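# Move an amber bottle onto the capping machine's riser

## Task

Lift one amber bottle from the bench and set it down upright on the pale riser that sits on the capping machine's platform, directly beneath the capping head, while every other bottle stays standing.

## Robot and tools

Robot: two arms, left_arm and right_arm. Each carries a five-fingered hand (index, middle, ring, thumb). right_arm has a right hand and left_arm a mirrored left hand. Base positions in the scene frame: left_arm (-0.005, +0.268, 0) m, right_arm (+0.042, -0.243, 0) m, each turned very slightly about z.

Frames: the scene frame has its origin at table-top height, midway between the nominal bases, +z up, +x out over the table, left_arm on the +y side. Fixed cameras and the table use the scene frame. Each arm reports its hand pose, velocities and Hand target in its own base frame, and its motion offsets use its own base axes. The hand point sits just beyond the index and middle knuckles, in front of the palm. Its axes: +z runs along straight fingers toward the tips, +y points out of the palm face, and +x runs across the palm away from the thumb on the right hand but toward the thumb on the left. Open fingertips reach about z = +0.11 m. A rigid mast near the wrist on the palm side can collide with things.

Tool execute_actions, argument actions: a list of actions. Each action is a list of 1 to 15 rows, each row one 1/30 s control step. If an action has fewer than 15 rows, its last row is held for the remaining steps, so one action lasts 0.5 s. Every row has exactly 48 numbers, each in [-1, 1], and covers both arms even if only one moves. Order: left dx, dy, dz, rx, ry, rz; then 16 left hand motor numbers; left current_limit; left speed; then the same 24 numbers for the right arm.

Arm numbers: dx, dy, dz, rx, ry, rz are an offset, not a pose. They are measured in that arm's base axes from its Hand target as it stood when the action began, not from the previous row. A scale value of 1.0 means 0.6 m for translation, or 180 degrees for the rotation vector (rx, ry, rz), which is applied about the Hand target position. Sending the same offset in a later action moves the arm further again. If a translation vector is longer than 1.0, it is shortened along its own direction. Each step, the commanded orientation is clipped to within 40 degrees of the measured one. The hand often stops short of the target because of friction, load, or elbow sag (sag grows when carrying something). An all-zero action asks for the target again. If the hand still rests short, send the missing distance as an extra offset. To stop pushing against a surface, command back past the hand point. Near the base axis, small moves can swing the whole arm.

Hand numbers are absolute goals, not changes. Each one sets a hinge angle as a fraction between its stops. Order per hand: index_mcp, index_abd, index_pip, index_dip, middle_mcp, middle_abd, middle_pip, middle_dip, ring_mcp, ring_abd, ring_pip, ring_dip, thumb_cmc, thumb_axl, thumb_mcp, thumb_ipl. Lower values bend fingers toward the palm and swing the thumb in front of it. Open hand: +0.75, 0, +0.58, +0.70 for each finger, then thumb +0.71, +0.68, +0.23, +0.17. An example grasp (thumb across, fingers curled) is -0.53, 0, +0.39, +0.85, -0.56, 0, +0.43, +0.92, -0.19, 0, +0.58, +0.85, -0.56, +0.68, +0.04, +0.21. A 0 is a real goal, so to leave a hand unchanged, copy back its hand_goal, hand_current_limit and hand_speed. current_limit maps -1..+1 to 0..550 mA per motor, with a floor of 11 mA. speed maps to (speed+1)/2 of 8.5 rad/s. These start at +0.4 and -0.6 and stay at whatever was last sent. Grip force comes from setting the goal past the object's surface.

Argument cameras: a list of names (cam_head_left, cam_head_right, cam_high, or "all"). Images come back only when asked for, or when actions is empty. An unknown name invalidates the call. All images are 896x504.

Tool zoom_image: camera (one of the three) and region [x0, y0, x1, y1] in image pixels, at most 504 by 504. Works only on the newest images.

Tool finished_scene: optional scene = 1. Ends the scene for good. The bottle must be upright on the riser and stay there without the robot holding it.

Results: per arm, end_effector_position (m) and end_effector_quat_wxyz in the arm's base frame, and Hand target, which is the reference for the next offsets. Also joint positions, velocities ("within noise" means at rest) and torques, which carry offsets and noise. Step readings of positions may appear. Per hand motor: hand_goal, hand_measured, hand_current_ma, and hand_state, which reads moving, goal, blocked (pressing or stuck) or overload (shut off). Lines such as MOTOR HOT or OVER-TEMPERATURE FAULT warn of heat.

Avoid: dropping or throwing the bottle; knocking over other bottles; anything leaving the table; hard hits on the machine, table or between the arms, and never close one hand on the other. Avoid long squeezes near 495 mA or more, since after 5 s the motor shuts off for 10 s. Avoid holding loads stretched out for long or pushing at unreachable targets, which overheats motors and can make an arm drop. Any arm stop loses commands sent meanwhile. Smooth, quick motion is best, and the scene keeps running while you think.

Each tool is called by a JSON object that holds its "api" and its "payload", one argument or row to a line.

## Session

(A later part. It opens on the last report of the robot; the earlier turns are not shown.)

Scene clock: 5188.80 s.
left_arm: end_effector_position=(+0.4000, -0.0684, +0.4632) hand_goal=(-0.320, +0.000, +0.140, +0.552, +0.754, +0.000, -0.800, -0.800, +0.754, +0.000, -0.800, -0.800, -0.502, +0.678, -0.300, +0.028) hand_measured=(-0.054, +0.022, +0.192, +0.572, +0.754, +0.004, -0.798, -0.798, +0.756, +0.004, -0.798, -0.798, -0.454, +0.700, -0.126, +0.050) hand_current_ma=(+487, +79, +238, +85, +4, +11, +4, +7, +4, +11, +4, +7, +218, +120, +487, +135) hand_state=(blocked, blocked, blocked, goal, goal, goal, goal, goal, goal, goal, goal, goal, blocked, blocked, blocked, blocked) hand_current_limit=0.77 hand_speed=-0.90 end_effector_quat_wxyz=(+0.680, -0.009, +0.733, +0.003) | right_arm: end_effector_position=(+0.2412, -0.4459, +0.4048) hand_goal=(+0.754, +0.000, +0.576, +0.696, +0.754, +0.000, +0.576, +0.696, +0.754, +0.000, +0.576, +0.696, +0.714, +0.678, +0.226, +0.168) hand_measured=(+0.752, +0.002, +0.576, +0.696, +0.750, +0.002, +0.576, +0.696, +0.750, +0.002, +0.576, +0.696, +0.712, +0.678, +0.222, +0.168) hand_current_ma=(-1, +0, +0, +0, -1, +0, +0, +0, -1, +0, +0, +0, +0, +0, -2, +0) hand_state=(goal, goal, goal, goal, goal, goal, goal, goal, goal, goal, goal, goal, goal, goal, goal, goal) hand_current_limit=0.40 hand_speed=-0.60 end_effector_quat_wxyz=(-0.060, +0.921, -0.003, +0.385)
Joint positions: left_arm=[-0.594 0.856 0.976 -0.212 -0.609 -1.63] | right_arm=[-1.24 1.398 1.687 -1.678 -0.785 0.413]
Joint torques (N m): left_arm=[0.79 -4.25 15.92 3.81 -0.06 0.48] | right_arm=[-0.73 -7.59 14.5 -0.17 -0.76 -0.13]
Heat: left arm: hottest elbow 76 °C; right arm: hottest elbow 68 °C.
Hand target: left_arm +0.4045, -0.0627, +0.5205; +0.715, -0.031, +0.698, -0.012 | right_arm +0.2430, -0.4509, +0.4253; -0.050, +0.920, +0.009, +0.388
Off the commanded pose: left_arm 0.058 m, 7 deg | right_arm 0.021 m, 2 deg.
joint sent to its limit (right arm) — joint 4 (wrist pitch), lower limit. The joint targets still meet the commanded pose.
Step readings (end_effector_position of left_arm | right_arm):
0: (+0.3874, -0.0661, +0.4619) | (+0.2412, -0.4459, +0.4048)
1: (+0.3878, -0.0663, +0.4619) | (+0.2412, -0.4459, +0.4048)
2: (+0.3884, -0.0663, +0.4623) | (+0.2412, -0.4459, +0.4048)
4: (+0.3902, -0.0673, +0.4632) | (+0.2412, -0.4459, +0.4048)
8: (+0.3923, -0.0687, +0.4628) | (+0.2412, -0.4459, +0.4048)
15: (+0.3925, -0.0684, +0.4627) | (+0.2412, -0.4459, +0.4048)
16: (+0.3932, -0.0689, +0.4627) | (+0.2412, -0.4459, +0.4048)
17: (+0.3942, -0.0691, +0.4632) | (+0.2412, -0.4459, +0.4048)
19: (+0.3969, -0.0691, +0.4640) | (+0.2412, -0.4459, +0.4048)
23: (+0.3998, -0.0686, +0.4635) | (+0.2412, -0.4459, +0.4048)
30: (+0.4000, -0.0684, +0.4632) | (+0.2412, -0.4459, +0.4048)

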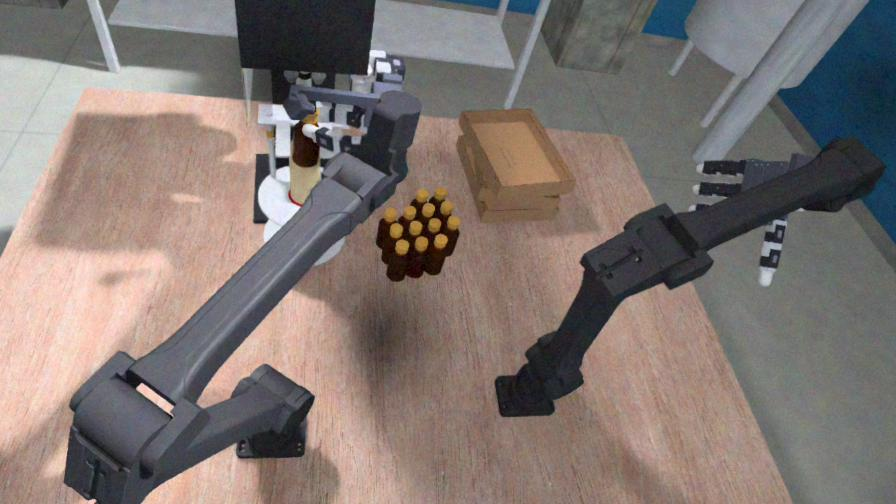

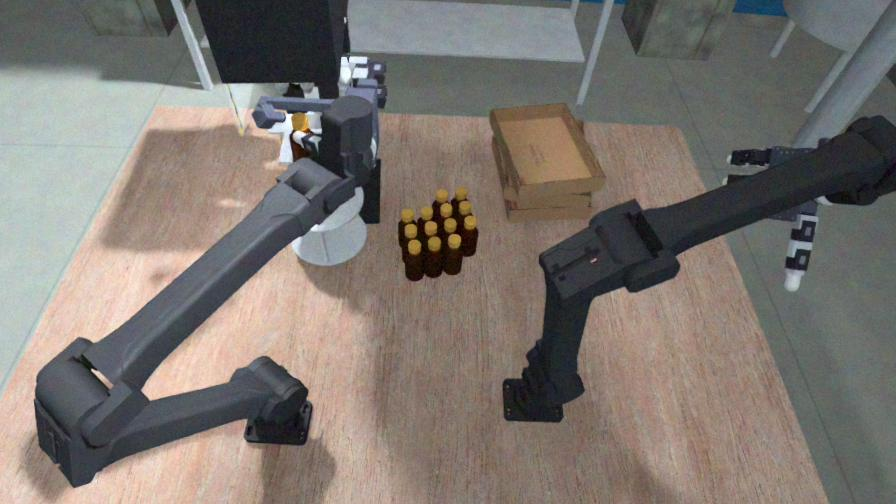

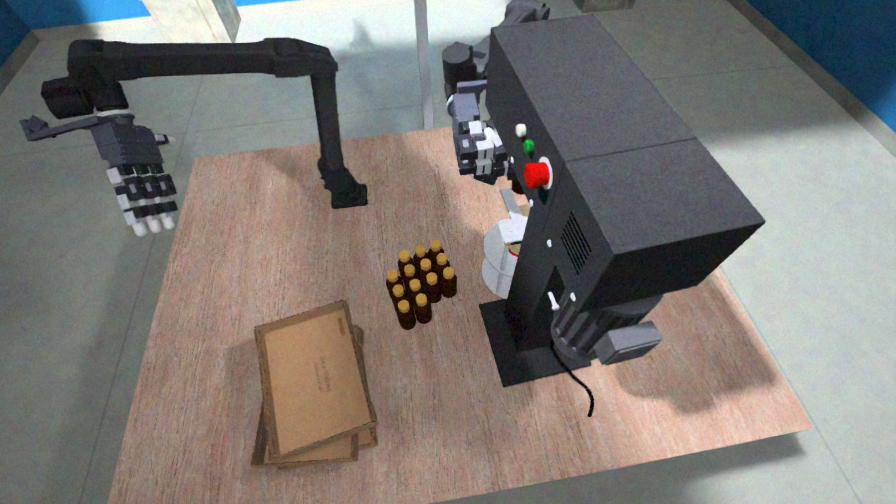

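{"api": "execute_actions", "payload": {
  "actions": [
    [[0.013,-0.0005,0.003,0,0,0,-0.32,0,0.139,0.551,0.754,0,-0.8,-0.8,0.754,0,-0.8,-0.8,-0.503,0.678,-0.3,0.027,0.77,-0.9,0,0,0,0,0,0,0.754,0,0.576,0.696,0.754,0,0.576,0.696,0.754,0,0.576,0.696,0.714,0.678,0.226,0.168,0.4,-0.6]],
    [[0.013,-0.0005,0.003,0,0,0,-0.32,0,0.139,0.551,0.754,0,-0.8,-0.8,0.754,0,-0.8,-0.8,-0.503,0.678,-0.3,0.027,0.77,-0.9,0,0,0,0,0,0,0.754,0,0.576,0.696,0.754,0,0.576,0.696,0.754,0,0.576,0.696,0.714,0.678,0.226,0.168,0.4,-0.6]]
  ],
  "cameras": ["cam_head_left", "cam_high", "cam_head_right"]
}}

{"api": "zoom_image", "payload": {
  "camera": "cam_head_left",
  "region": [260, 90, 340, 170]
}}

{"api": "zoom_image", "payload": {
  "camera": "cam_head_right",
  "region": [260, 90, 340, 170]
}}

{"api": "zoom_image", "payload": {
  "camera": "cam_high",
  "region": [480, 150, 560, 230]
}}

Scene clock: 5212.03 s.
left_arm: end_effector_position=(+0.4152, -0.0692, +0.4658) hand_goal=(-0.320, +0.000, +0.140, +0.552, +0.754, +0.000, -0.800, -0.800, +0.754, +0.000, -0.800, -0.800, -0.502, +0.678, -0.300, +0.028) hand_measured=(-0.054, +0.022, +0.192, +0.572, +0.754, +0.004, -0.798, -0.798, +0.756, +0.004, -0.798, -0.798, -0.454, +0.700, -0.126, +0.050) hand_current_ma=(+487, +79, +238, +85, +4, +11, +4, +7, +4, +11, +4, +7, +218, +120, +487, +135) hand_state=(blocked, blocked, blocked, goal, goal, goal, goal, goal, goal, goal, goal, goal, blocked, blocked, blocked, blocked) hand_current_limit=0.77 hand_speed=-0.90 end_effector_quat_wxyz=(+0.679, -0.009, +0.734, +0.003) | right_arm: end_effector_position=(+0.2412, -0.4459, +0.4048) hand_goal=(+0.754, +0.000, +0.576, +0.696, +0.754, +0.000, +0.576, +0.696, +0.754, +0.000, +0.576, +0.696, +0.714, +0.678, +0.226, +0.168) hand_measured=(+0.752, +0.002, +0.576, +0.696, +0.750, +0.002, +0.576, +0.696, +0.750, +0.002, +0.576, +0.696, +0.712, +0.678, +0.222, +0.168) hand_current_ma=(-1, +0, +0, +0, -1, +0, +0, +0, -1, +0, +0, +0, +0, +0, -2, +0) hand_state=(goal, goal, goal, goal, goal, goal, goal, goal, goal, goal, goal, goal, goal, goal, goal, goal) hand_current_limit=0.40 hand_speed=-0.60 end_effector_quat_wxyz=(-0.060, +0.921, -0.003, +0.385)
Joint positions: left_arm=[-0.567 0.894 1.003 -0.204 -0.581 -1.631] | right_arm=[-1.24 1.398 1.687 -1.678 -0.785 0.413]
Joint torques (N m): left_arm=[0.85 -4.6 15.97 3.9 -0.07 0.47] | right_arm=[-0.79 -7.53 14.5 -0.17 -0.76 -0.13]
Heat: left arm: hottest elbow 70 °C; right arm: hottest elbow 68 °C.
Hand target: left_arm +0.4202, -0.0634, +0.5241; +0.715, -0.031, +0.698, -0.012 | right_arm +0.2430, -0.4509, +0.4253; -0.050, +0.920, +0.009, +0.388
Off the commanded pose: left_arm 0.059 m, 7 deg | right_arm 0.021 m, 2 deg.
joint sent to its limit (right arm) — joint 4 (wrist pitch), lower limit. The joint targets still meet the commanded pose.
Step readings (end_effector_position of left_arm | right_arm):
0: (+0.4000, -0.0684, +0.4632) | (+0.2412, -0.4459, +0.4048)
1: (+0.4007, -0.0688, +0.4632) | (+0.2412, -0.4459, +0.4048)
2: (+0.4017, -0.0685, +0.4638) | (+0.2412, -0.4459, +0.4048)
4: (+0.4044, -0.0692, +0.4649) | (+0.2412, -0.4459, +0.4048)
8: (+0.4073, -0.0690, +0.4648) | (+0.2412, -0.4459, +0.4048)
15: (+0.4075, -0.0689, +0.4646) | (+0.2412, -0.4459, +0.4048)
16: (+0.4081, -0.0691, +0.4646) | (+0.2412, -0.4459, +0.4048)
17: (+0.4092, -0.0695, +0.4651) | (+0.2412, -0.4459, +0.4048)
19: (+0.4118, -0.0696, +0.4661) | (+0.2412, -0.4459, +0.4048)
23: (+0.4148, -0.0690, +0.4662) | (+0.2412, -0.4459, +0.4048)
30: (+0.4152, -0.0692, +0.4658) | (+0.2412, -0.4459, +0.4048)

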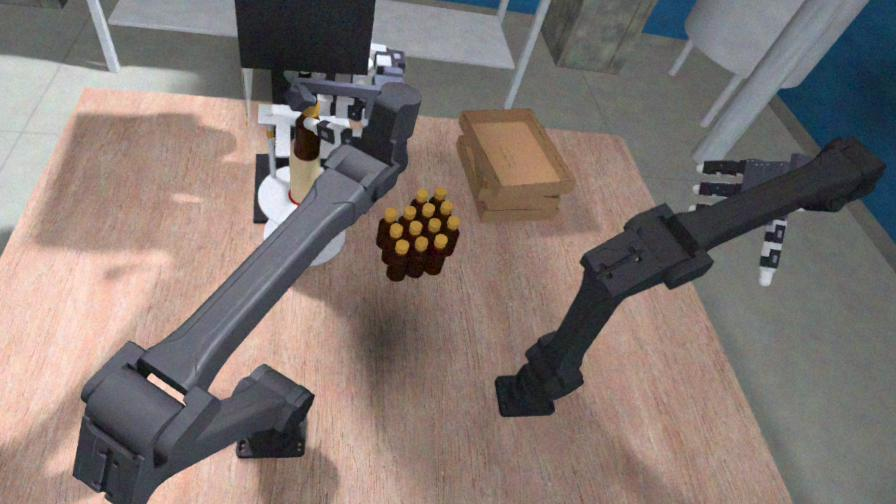

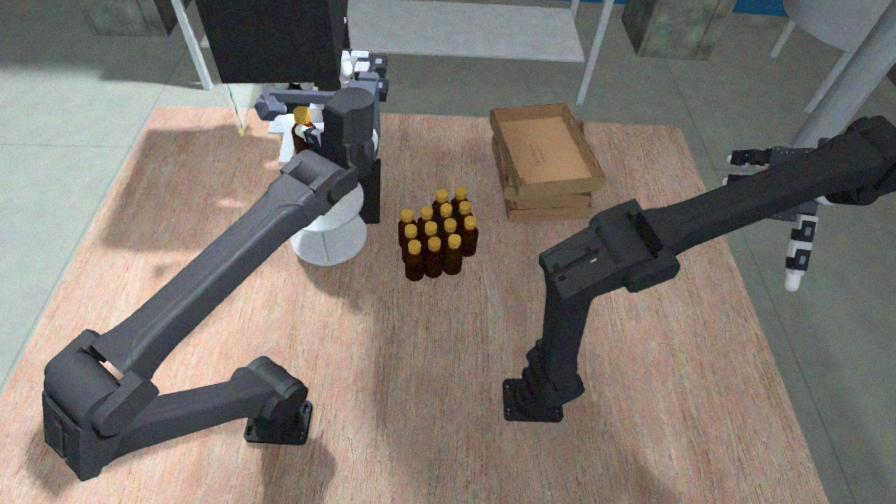

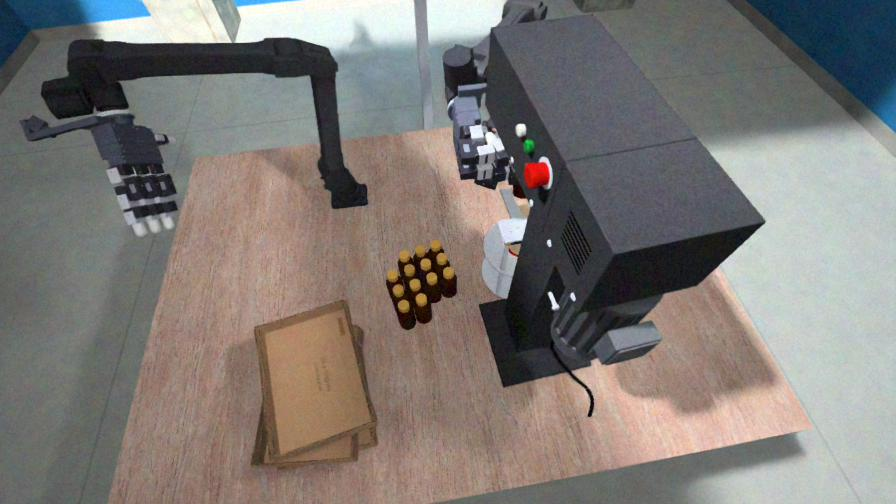

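Scaled by 6.300 from the camera's 896x504 image, which has a finer 1280x720 frame.

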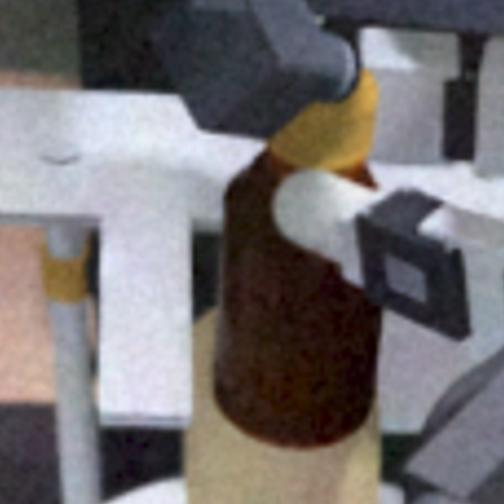

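Scaled by 6.300 from the camera's 896x504 image, which has a finer 1280x720 frame.

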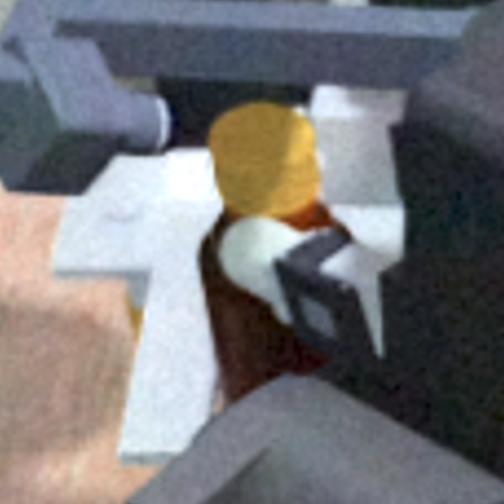

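Scaled by 6.300 from the camera's 896x504 image, which has a finer 1280x720 frame.

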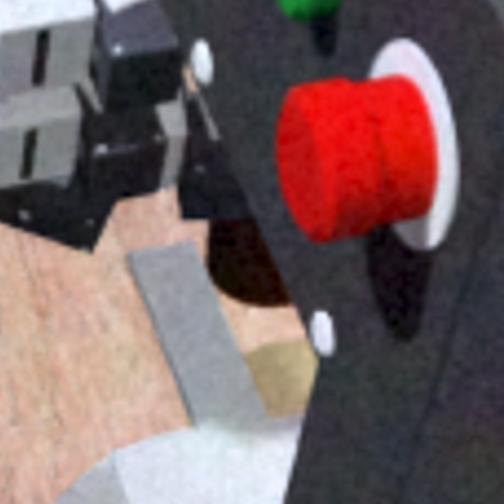

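{"api": "execute_actions", "payload": {
  "actions": [
    [[0.014,0.003,0.001,0,0,0,-0.32,0,0.139,0.551,0.754,0,-0.8,-0.8,0.754,0,-0.8,-0.8,-0.503,0.678,-0.3,0.027,0.77,-0.9,0,0,0,0,0,0,0.754,0,0.576,0.696,0.754,0,0.576,0.696,0.754,0,0.576,0.696,0.714,0.678,0.226,0.168,0.4,-0.6]],
    [[0.014,0.003,0.001,0,0,0,-0.32,0,0.139,0.551,0.754,0,-0.8,-0.8,0.754,0,-0.8,-0.8,-0.503,0.678,-0.3,0.027,0.77,-0.9,0,0,0,0,0,0,0.754,0,0.576,0.696,0.754,0,0.576,0.696,0.754,0,0.576,0.696,0.714,0.678,0.226,0.168,0.4,-0.6]]
  ],
  "cameras": ["cam_head_left", "cam_high", "cam_head_right"]
}}

{"api": "zoom_image", "payload": {
  "camera": "cam_head_left",
  "region": [260, 80, 340, 160]
}}

{"api": "zoom_image", "payload": {
  "camera": "cam_head_right",
  "region": [260, 80, 340, 160]
}}

{"api": "zoom_image", "payload": {
  "camera": "cam_high",
  "region": [480, 150, 560, 230]
}}

Scene clock: 5246.47 s.
left_arm: end_effector_position=(+0.4314, -0.0652, +0.4657) hand_goal=(-0.320, +0.000, +0.140, +0.552, +0.754, +0.000, -0.800, -0.800, +0.754, +0.000, -0.800, -0.800, -0.502, +0.678, -0.300, +0.028) hand_measured=(-0.054, +0.020, +0.192, +0.572, +0.754, +0.004, -0.798, -0.798, +0.756, +0.004, -0.798, -0.798, -0.454, +0.700, -0.126, +0.050) hand_current_ma=(+487, +78, +238, +85, +3, +11, +4, +7, +4, +11, +4, +7, +218, +120, +487, +135) hand_state=(blocked, blocked, blocked, goal, goal, goal, goal, goal, goal, goal, goal, goal, blocked, blocked, blocked, blocked) hand_current_limit=0.77 hand_speed=-0.90 end_effector_quat_wxyz=(+0.677, -0.011, +0.736, +0.002) | right_arm: end_effector_position=(+0.2412, -0.4459, +0.4048) hand_goal=(+0.754, +0.000, +0.576, +0.696, +0.754, +0.000, +0.576, +0.696, +0.754, +0.000, +0.576, +0.696, +0.714, +0.678, +0.226, +0.168) hand_measured=(+0.752, +0.002, +0.576, +0.696, +0.750, +0.002, +0.576, +0.696, +0.750, +0.002, +0.576, +0.696, +0.712, +0.678, +0.222, +0.168) hand_current_ma=(-1, +0, +0, +0, -1, +0, +0, +0, -1, +0, +0, +0, +0, +0, -2, +0) hand_state=(goal, goal, goal, goal, goal, goal, goal, goal, goal, goal, goal, goal, goal, goal, goal, goal) hand_current_limit=0.40 hand_speed=-0.60 end_effector_quat_wxyz=(-0.060, +0.921, -0.003, +0.385)
Joint positions: left_arm=[-0.527 0.928 1.024 -0.192 -0.542 -1.633] | right_arm=[-1.24 1.398 1.687 -1.678 -0.785 0.413]
Joint torques (N m): left_arm=[0.62 -5.01 16.03 3.97 -0.07 0.47] | right_arm=[-0.73 -7.53 14.52 -0.17 -0.76 -0.13]
Heat: left arm: hottest elbow 69 °C; right arm: hottest elbow 68 °C.
Hand target: left_arm +0.4369, -0.0598, +0.5255; +0.715, -0.031, +0.698, -0.012 | right_arm +0.2430, -0.4509, +0.4253; -0.050, +0.920, +0.009, +0.388
Off the commanded pose: left_arm 0.060 m, 7 deg | right_arm 0.021 m, 2 deg.
joint sent to its limit (right arm) — joint 4 (wrist pitch), lower limit. The joint targets still meet the commanded pose.
Step readings (end_effector_position of left_arm | right_arm):
0: (+0.4152, -0.0692, +0.4658) | (+0.2412, -0.4459, +0.4048)
1: (+0.4160, -0.0695, +0.4658) | (+0.2412, -0.4459, +0.4048)
2: (+0.4172, -0.0695, +0.4663) | (+0.2412, -0.4459, +0.4048)
4: (+0.4198, -0.0686, +0.4668) | (+0.2412, -0.4459, +0.4048)
8: (+0.4229, -0.0672, +0.4661) | (+0.2412, -0.4459, +0.4048)
15: (+0.4234, -0.0668, +0.4657) | (+0.2412, -0.4459, +0.4048)
16: (+0.4242, -0.0672, +0.4656) | (+0.2412, -0.4459, +0.4048)
17: (+0.4254, -0.0670, +0.4660) | (+0.2412, -0.4459, +0.4048)
19: (+0.4281, -0.0668, +0.4667) | (+0.2412, -0.4459, +0.4048)
23: (+0.4310, -0.0655, +0.4662) | (+0.2412, -0.4459, +0.4048)
30: (+0.4315, -0.0652, +0.4658) | (+0.2412, -0.4459, +0.4048)

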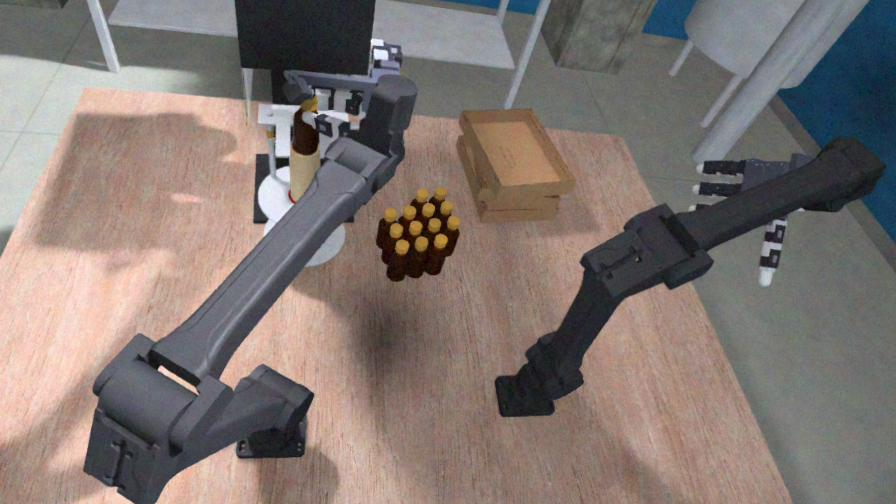

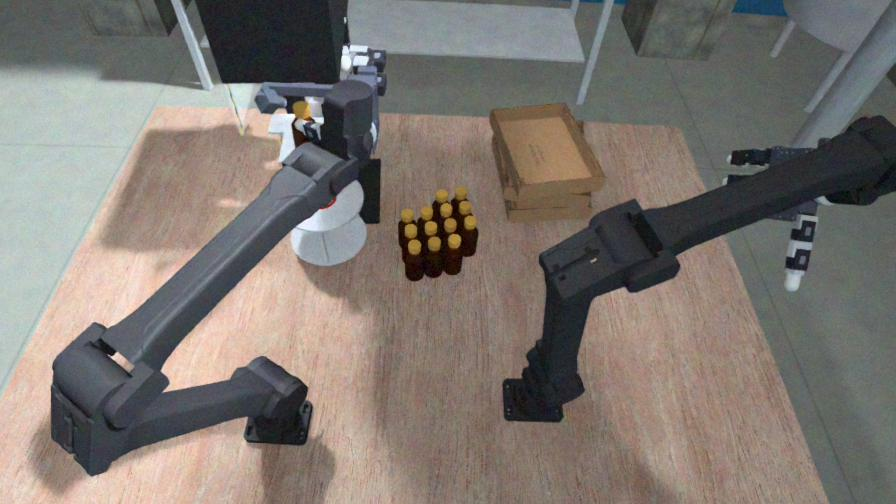

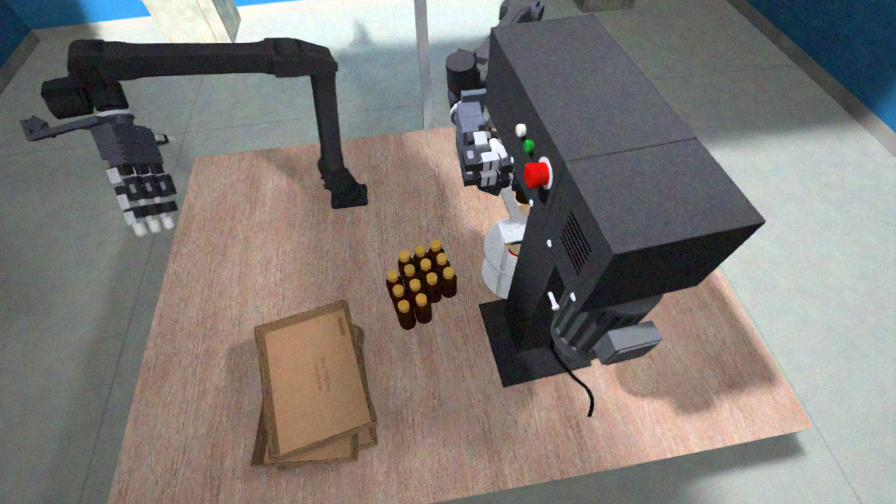

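Scaled by 6.300 from the camera's 896x504 image, which has a finer 1280x720 frame.

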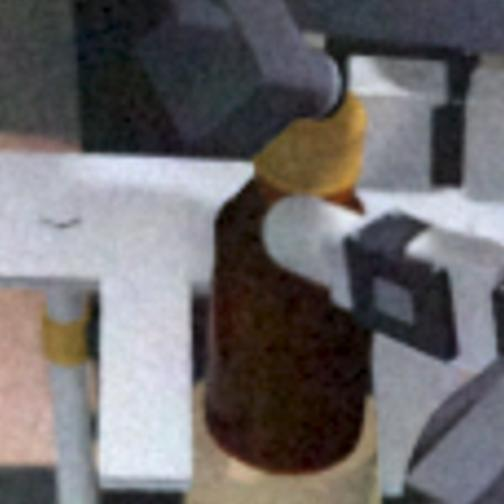

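Scaled by 6.300 from the camera's 896x504 image, which has a finer 1280x720 frame.

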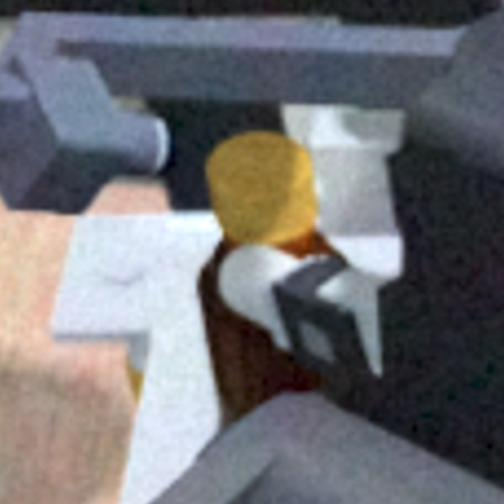

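Scaled by 6.300 from the camera's 896x504 image, which has a finer 1280x720 frame.

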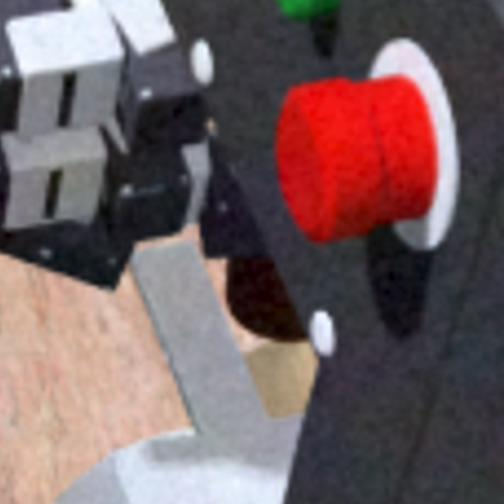

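{"api": "execute_actions", "payload": {
  "actions": [
    [[0.014,0.0005,0.001,0,0,0,-0.32,0,0.139,0.551,0.754,0,-0.8,-0.8,0.754,0,-0.8,-0.8,-0.503,0.678,-0.3,0.027,0.77,-0.9,0,0,0,0,0,0,0.754,0,0.576,0.696,0.754,0,0.576,0.696,0.754,0,0.576,0.696,0.714,0.678,0.226,0.168,0.4,-0.6]],
    [[0.012,0.0005,0.001,0,0,0,-0.32,0,0.139,0.551,0.754,0,-0.8,-0.8,0.754,0,-0.8,-0.8,-0.503,0.678,-0.3,0.027,0.77,-0.9,0,0,0,0,0,0,0.754,0,0.576,0.696,0.754,0,0.576,0.696,0.754,0,0.576,0.696,0.714,0.678,0.226,0.168,0.4,-0.6]]
  ],
  "cameras": ["cam_head_left", "cam_high", "cam_head_right"]
}}

{"api": "zoom_image", "payload": {
  "camera": "cam_head_left",
  "region": [260, 80, 340, 160]
}}

{"api": "zoom_image", "payload": {
  "camera": "cam_head_right",
  "region": [260, 80, 340, 160]
}}

{"api": "zoom_image", "payload": {
  "camera": "cam_high",
  "region": [480, 150, 560, 230]
}}

Scene clock: 5262.57 s.
left_arm: end_effector_position=(+0.4445, -0.0652, +0.4670) hand_goal=(-0.320, +0.000, +0.140, +0.552, +0.754, +0.000, -0.800, -0.800, +0.754, +0.000, -0.800, -0.800, -0.502, +0.678, -0.300, +0.028) hand_measured=(-0.054, +0.020, +0.192, +0.572, +0.754, +0.004, -0.798, -0.798, +0.756, +0.004, -0.798, -0.798, -0.454, +0.700, -0.126, +0.050) hand_current_ma=(+487, +78, +238, +85, +3, +11, +4, +7, +4, +11, +4, +7, +218, +120, +487, +135) hand_state=(blocked, blocked, blocked, goal, goal, goal, goal, goal, goal, goal, goal, goal, blocked, blocked, blocked, blocked) hand_current_limit=0.77 hand_speed=-0.90 end_effector_quat_wxyz=(+0.678, -0.012, +0.735, +0.000) | right_arm: end_effector_position=(+0.2412, -0.4459, +0.4048) hand_goal=(+0.754, +0.000, +0.576, +0.696, +0.754, +0.000, +0.576, +0.696, +0.754, +0.000, +0.576, +0.696, +0.714, +0.678, +0.226, +0.168) hand_measured=(+0.752, +0.002, +0.576, +0.696, +0.750, +0.002, +0.576, +0.696, +0.750, +0.002, +0.576, +0.696, +0.712, +0.678, +0.222, +0.168) hand_current_ma=(-1, +0, +0, +0, -1, +0, +0, +0, -1, +0, +0, +0, +0, +0, -2, +0) hand_state=(goal, goal, goal, goal, goal, goal, goal, goal, goal, goal, goal, goal, goal, goal, goal, goal) hand_current_limit=0.40 hand_speed=-0.60 end_effector_quat_wxyz=(-0.060, +0.921, -0.003, +0.385)
Joint positions: left_arm=[-0.506 0.959 1.045 -0.18 -0.52 -1.634] | right_arm=[-1.24 1.398 1.687 -1.678 -0.785 0.413]
Joint torques (N m): left_arm=[0.97 -5.19 16.24 3.96 0.07 0.49] | right_arm=[-0.73 -7.59 14.5 -0.17 -0.76 -0.13]
Heat: left arm: hottest elbow 74 °C; right arm: hottest elbow 68 °C.
Hand target: left_arm +0.4525, -0.0593, +0.5267; +0.715, -0.031, +0.698, -0.012 | right_arm +0.2430, -0.4509, +0.4253; -0.050, +0.920, +0.009, +0.388
Off the commanded pose: left_arm 0.060 m, 7 deg | right_arm 0.021 m, 2 deg.
joint sent to its limit (right arm) — joint 4 (wrist pitch), lower limit. The joint targets still meet the commanded pose.
Step readings (end_effector_position of left_arm | right_arm):
0: (+0.4314, -0.0652, +0.4657) | (+0.2412, -0.4459, +0.4048)
1: (+0.4322, -0.0654, +0.4656) | (+0.2412, -0.4459, +0.4048)
2: (+0.4332, -0.0652, +0.4661) | (+0.2412, -0.4459, +0.4048)
4: (+0.4362, -0.0656, +0.4668) | (+0.2412, -0.4459, +0.4048)
8: (+0.4393, -0.0655, +0.4662) | (+0.2412, -0.4459, +0.4048)
15: (+0.4397, -0.0654, +0.4657) | (+0.2412, -0.4459, +0.4048)
16: (+0.4402, -0.0655, +0.4659) | (+0.2412, -0.4459, +0.4048)
17: (+0.4412, -0.0659, +0.4662) | (+0.2412, -0.4459, +0.4048)
19: (+0.4435, -0.0655, +0.4666) | (+0.2412, -0.4459, +0.4048)
23: (+0.4445, -0.0652, +0.4670) | (+0.2412, -0.4459, +0.4048)
30: (+0.4445, -0.0652, +0.4670) | (+0.2412, -0.4459, +0.4048)

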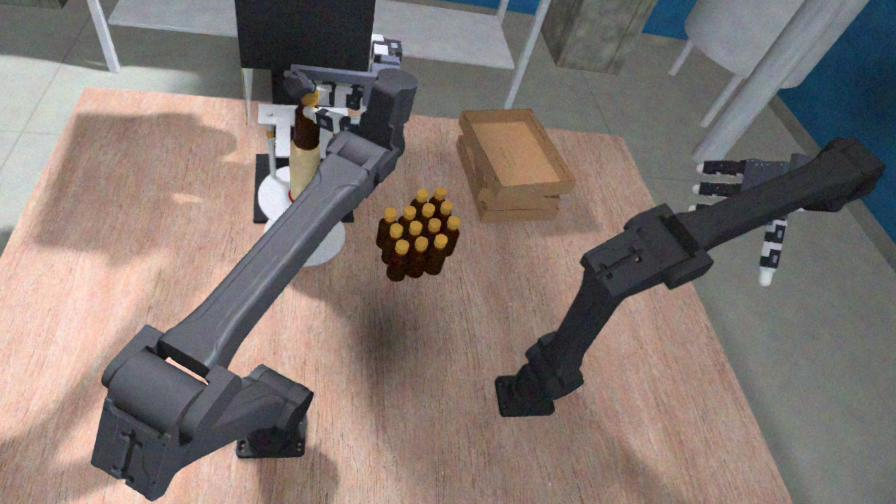

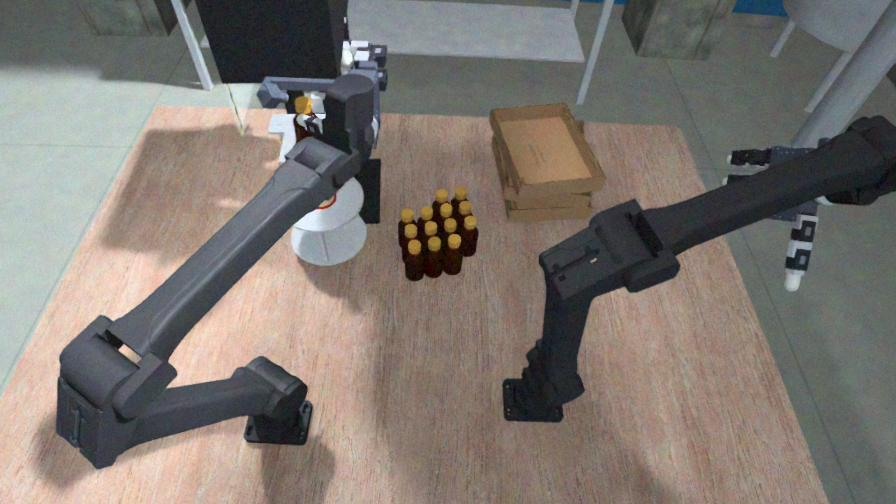

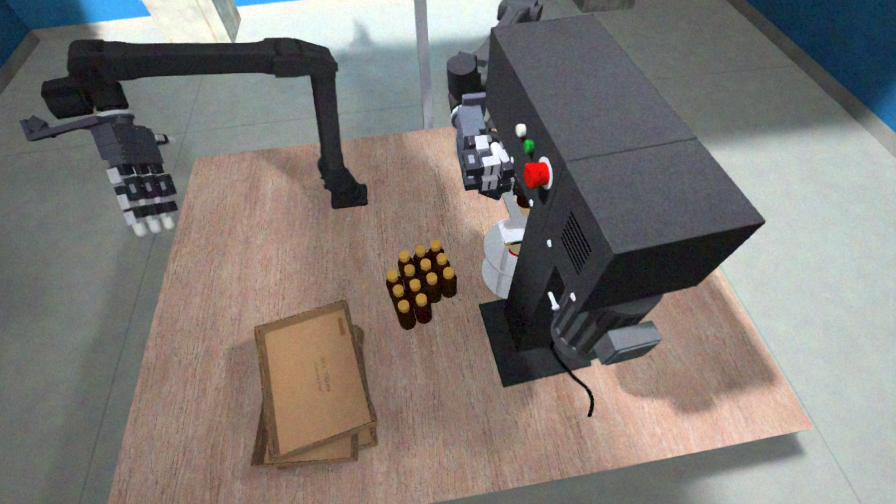

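Scaled by 6.300 from the camera's 896x504 image, which has a finer 1280x720 frame.

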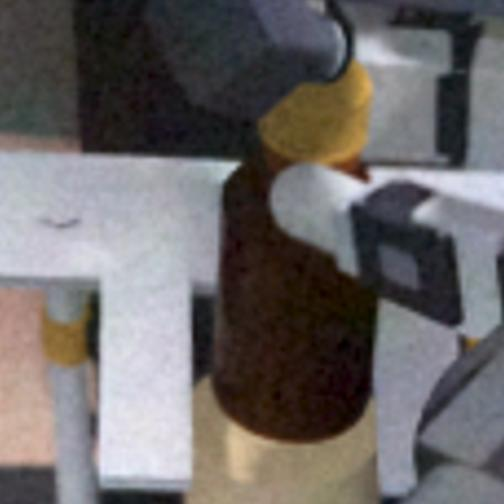

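Scaled by 6.300 from the camera's 896x504 image, which has a finer 1280x720 frame.

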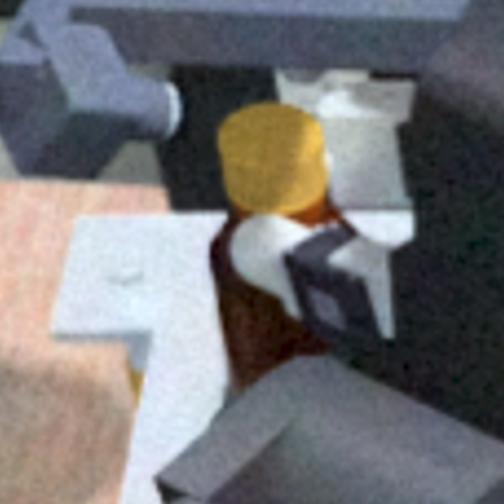

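Scaled by 6.300 from the camera's 896x504 image, which has a finer 1280x720 frame.

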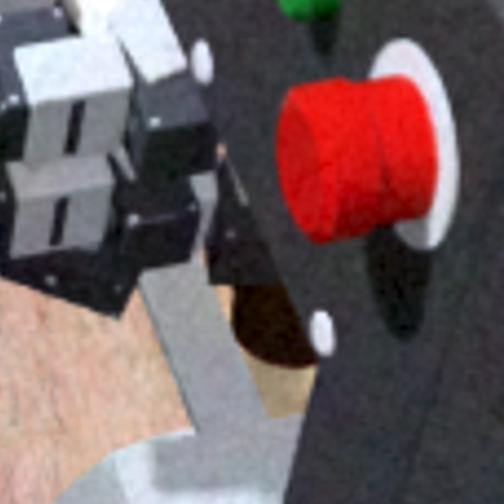

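{"api": "execute_actions", "payload": {
  "actions": [
    [[0.0,0.001,-0.0083,0,0,0,-0.32,0,0.139,0.551,0.754,0,-0.8,-0.8,0.754,0,-0.8,-0.8,-0.503,0.678,-0.3,0.027,0.77,-0.9,0,0,0,0,0,0,0.754,0,0.576,0.696,0.754,0,0.576,0.696,0.754,0,0.576,0.696,0.714,0.678,0.226,0.168,0.4,-0.6]],
    [[0.010,0.001,-0.004,0,0,0,-0.32,0,0.139,0.551,0.754,0,-0.8,-0.8,0.754,0,-0.8,-0.8,-0.503,0.678,-0.3,0.027,0.77,-0.9,0,0,0,0,0,0,0.754,0,0.576,0.696,0.754,0,0.576,0.696,0.754,0,0.576,0.696,0.714,0.678,0.226,0.168,0.4,-0.6]]
  ],
  "cameras": ["cam_head_left", "cam_high", "cam_head_right"]
}}

{"api": "zoom_image", "payload": {
  "camera": "cam_head_left",
  "region": [260, 80, 340, 160]
}}

{"api": "zoom_image", "payload": {
  "camera": "cam_head_right",
  "region": [260, 70, 340, 150]
}}

{"api": "zoom_image", "payload": {
  "camera": "cam_high",
  "region": [480, 150, 560, 230]
}}

Scene clock: 5293.13 s.
left_arm: end_effector_position=(+0.4465, -0.0653, +0.4705) hand_goal=(-0.320, +0.000, +0.140, +0.552, +0.754, +0.000, -0.800, -0.800, +0.754, +0.000, -0.800, -0.800, -0.502, +0.678, -0.300, +0.028) hand_measured=(-0.054, +0.020, +0.192, +0.572, +0.754, +0.004, -0.798, -0.798, +0.756, +0.004, -0.798, -0.798, -0.454, +0.700, -0.126, +0.050) hand_current_ma=(+487, +78, +238, +85, +3, +11, +4, +7, +4, +11, +4, +7, +218, +120, +487, +135) hand_state=(blocked, blocked, blocked, goal, goal, goal, goal, goal, goal, goal, goal, goal, blocked, blocked, blocked, blocked) hand_current_limit=0.77 hand_speed=-0.90 end_effector_quat_wxyz=(+0.685, -0.016, +0.729, -0.005) | right_arm: end_effector_position=(+0.2412, -0.4459, +0.4048) hand_goal=(+0.754, +0.000, +0.576, +0.696, +0.754, +0.000, +0.576, +0.696, +0.754, +0.000, +0.576, +0.696, +0.714, +0.678, +0.226, +0.168) hand_measured=(+0.752, +0.002, +0.576, +0.696, +0.750, +0.002, +0.576, +0.696, +0.750, +0.002, +0.576, +0.696, +0.712, +0.678, +0.222, +0.168) hand_current_ma=(-1, +0, +0, +0, -1, +0, +0, +0, -1, +0, +0, +0, +0, +0, -2, +0) hand_state=(goal, goal, goal, goal, goal, goal, goal, goal, goal, goal, goal, goal, goal, goal, goal, goal) hand_current_limit=0.40 hand_speed=-0.60 end_effector_quat_wxyz=(-0.060, +0.921, -0.003, +0.385)
Joint positions: left_arm=[-0.502 0.961 1.045 -0.155 -0.517 -1.635] | right_arm=[-1.24 1.398 1.687 -1.678 -0.785 0.413]
Joint torques (N m): left_arm=[1.73 -4.37 15.43 3.93 0.41 0.5] | right_arm=[-0.79 -7.59 14.52 -0.17 -0.76 -0.13]
Heat: left arm: hottest elbow 75 °C; right arm: hottest elbow 68 °C.
Hand target: left_arm +0.4585, -0.0580, +0.5193; +0.715, -0.031, +0.698, -0.012 | right_arm +0.2430, -0.4509, +0.4253; -0.050, +0.920, +0.009, +0.388
Off the commanded pose: left_arm 0.051 m, 5 deg | right_arm 0.021 m, 2 deg.
joint sent to its limit (right arm) — joint 4 (wrist pitch), lower limit. The joint targets still meet the commanded pose.
Step readings (end_effector_position of left_arm | right_arm):
0: (+0.4445, -0.0652, +0.4670) | (+0.2412, -0.4459, +0.4048)
1: (+0.4446, -0.0653, +0.4674) | (+0.2412, -0.4459, +0.4048)
2: (+0.4448, -0.0652, +0.4678) | (+0.2412, -0.4459, +0.4048)
4: (+0.4451, -0.0654, +0.4686) | (+0.2412, -0.4459, +0.4048)
8: (+0.4452, -0.0651, +0.4688) | (+0.2412, -0.4459, +0.4048)
15: (+0.4452, -0.0651, +0.4689) | (+0.2412, -0.4459, +0.4048)
16: (+0.4457, -0.0652, +0.4689) | (+0.2412, -0.4459, +0.4048)
17: (+0.4459, -0.0654, +0.4694) | (+0.2412, -0.4459, +0.4048)
19: (+0.4463, -0.0652, +0.4703) | (+0.2412, -0.4459, +0.4048)
23: (+0.4465, -0.0653, +0.4705) | (+0.2412, -0.4459, +0.4048)
30: (+0.4465, -0.0653, +0.4705) | (+0.2412, -0.4459, +0.4048)

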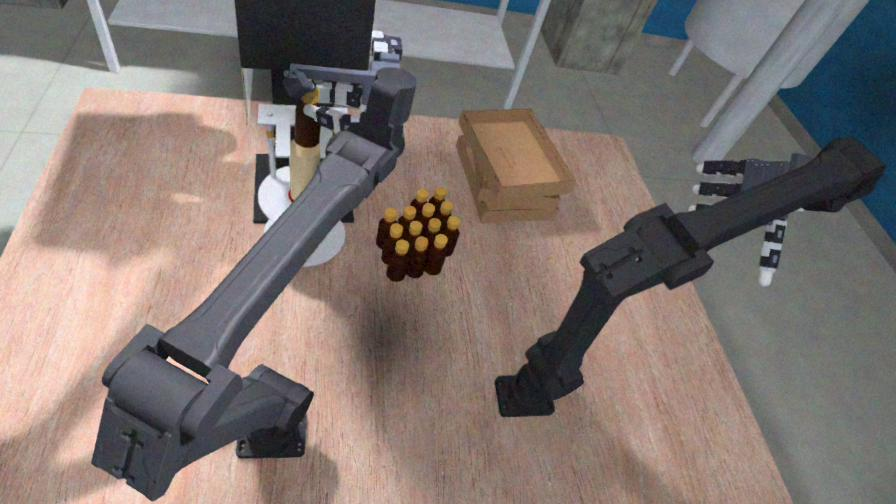

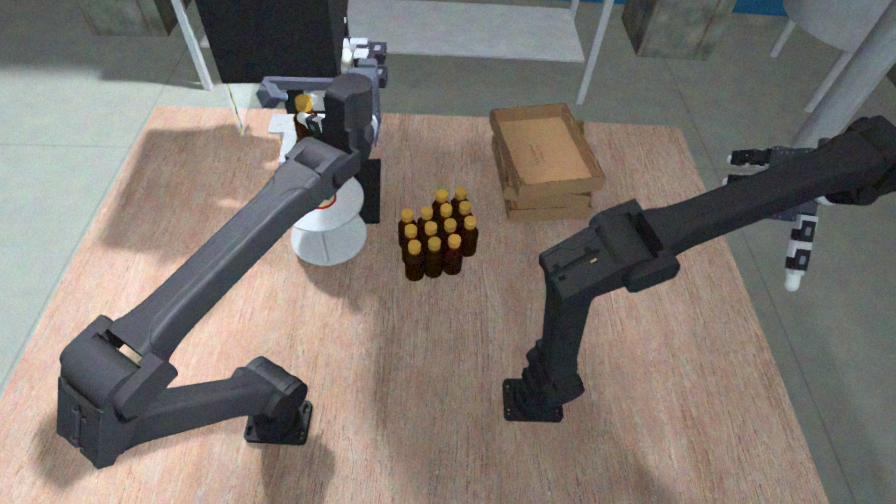

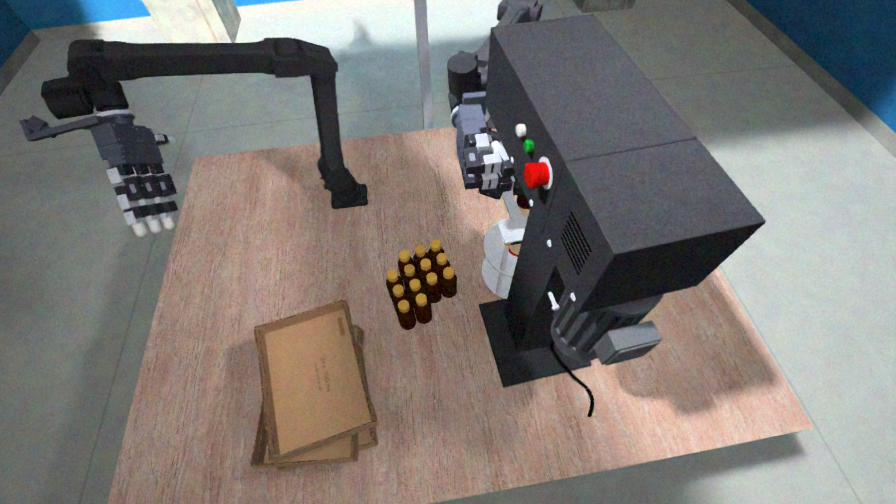

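Scaled by 6.300 from the camera's 896x504 image, which has a finer 1280x720 frame.

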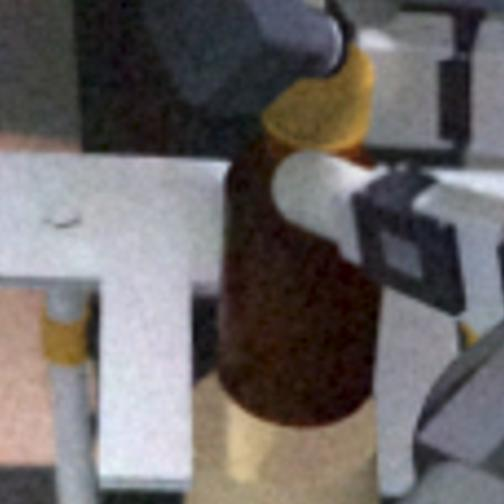

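Scaled by 6.300 from the camera's 896x504 image, which has a finer 1280x720 frame.

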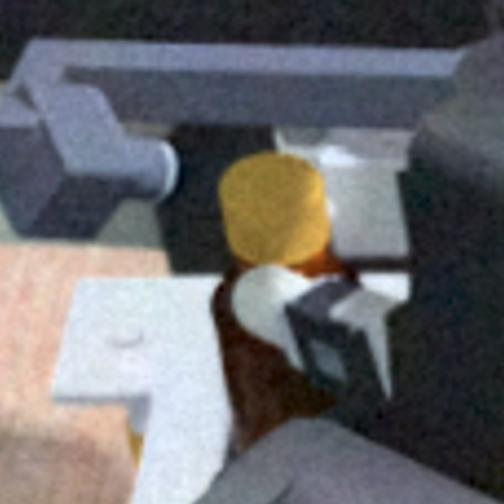

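Scaled by 6.300 from the camera's 896x504 image, which has a finer 1280x720 frame.

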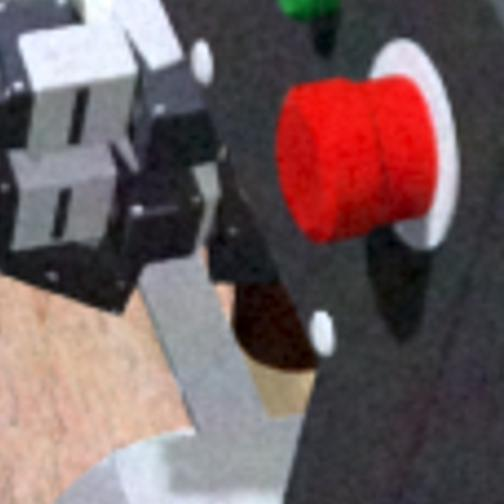

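{"api": "zoom_image", "payload": {
  "camera": "cam_head_left",
  "region": [230, 10, 430, 150]
}}

{"api": "zoom_image", "payload": {
  "camera": "cam_head_right",
  "region": [190, 10, 400, 160]
}}

{"api": "zoom_image", "payload": {
  "camera": "cam_high",
  "region": [430, 30, 570, 210]
}}

Scaled by 2.520 from the camera's 896x504 image, which has a finer 1280x720 frame.

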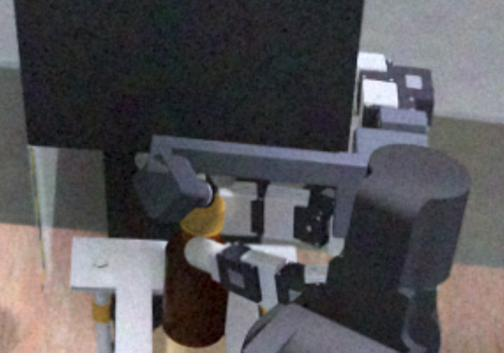

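Scaled by 2.400 from the camera's 896x504 image, which has a finer 1280x720 frame.

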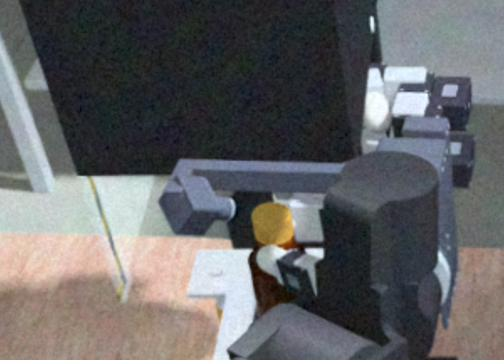

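Scaled by 2.800 from the camera's 896x504 image, which has a finer 1280x720 frame.

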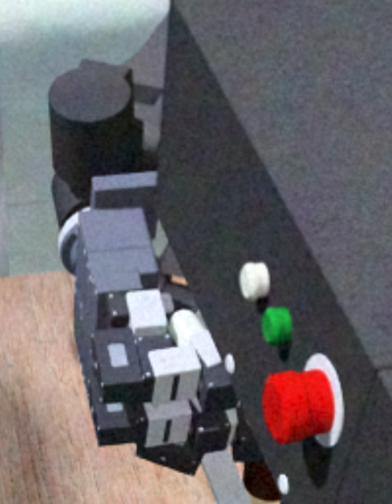

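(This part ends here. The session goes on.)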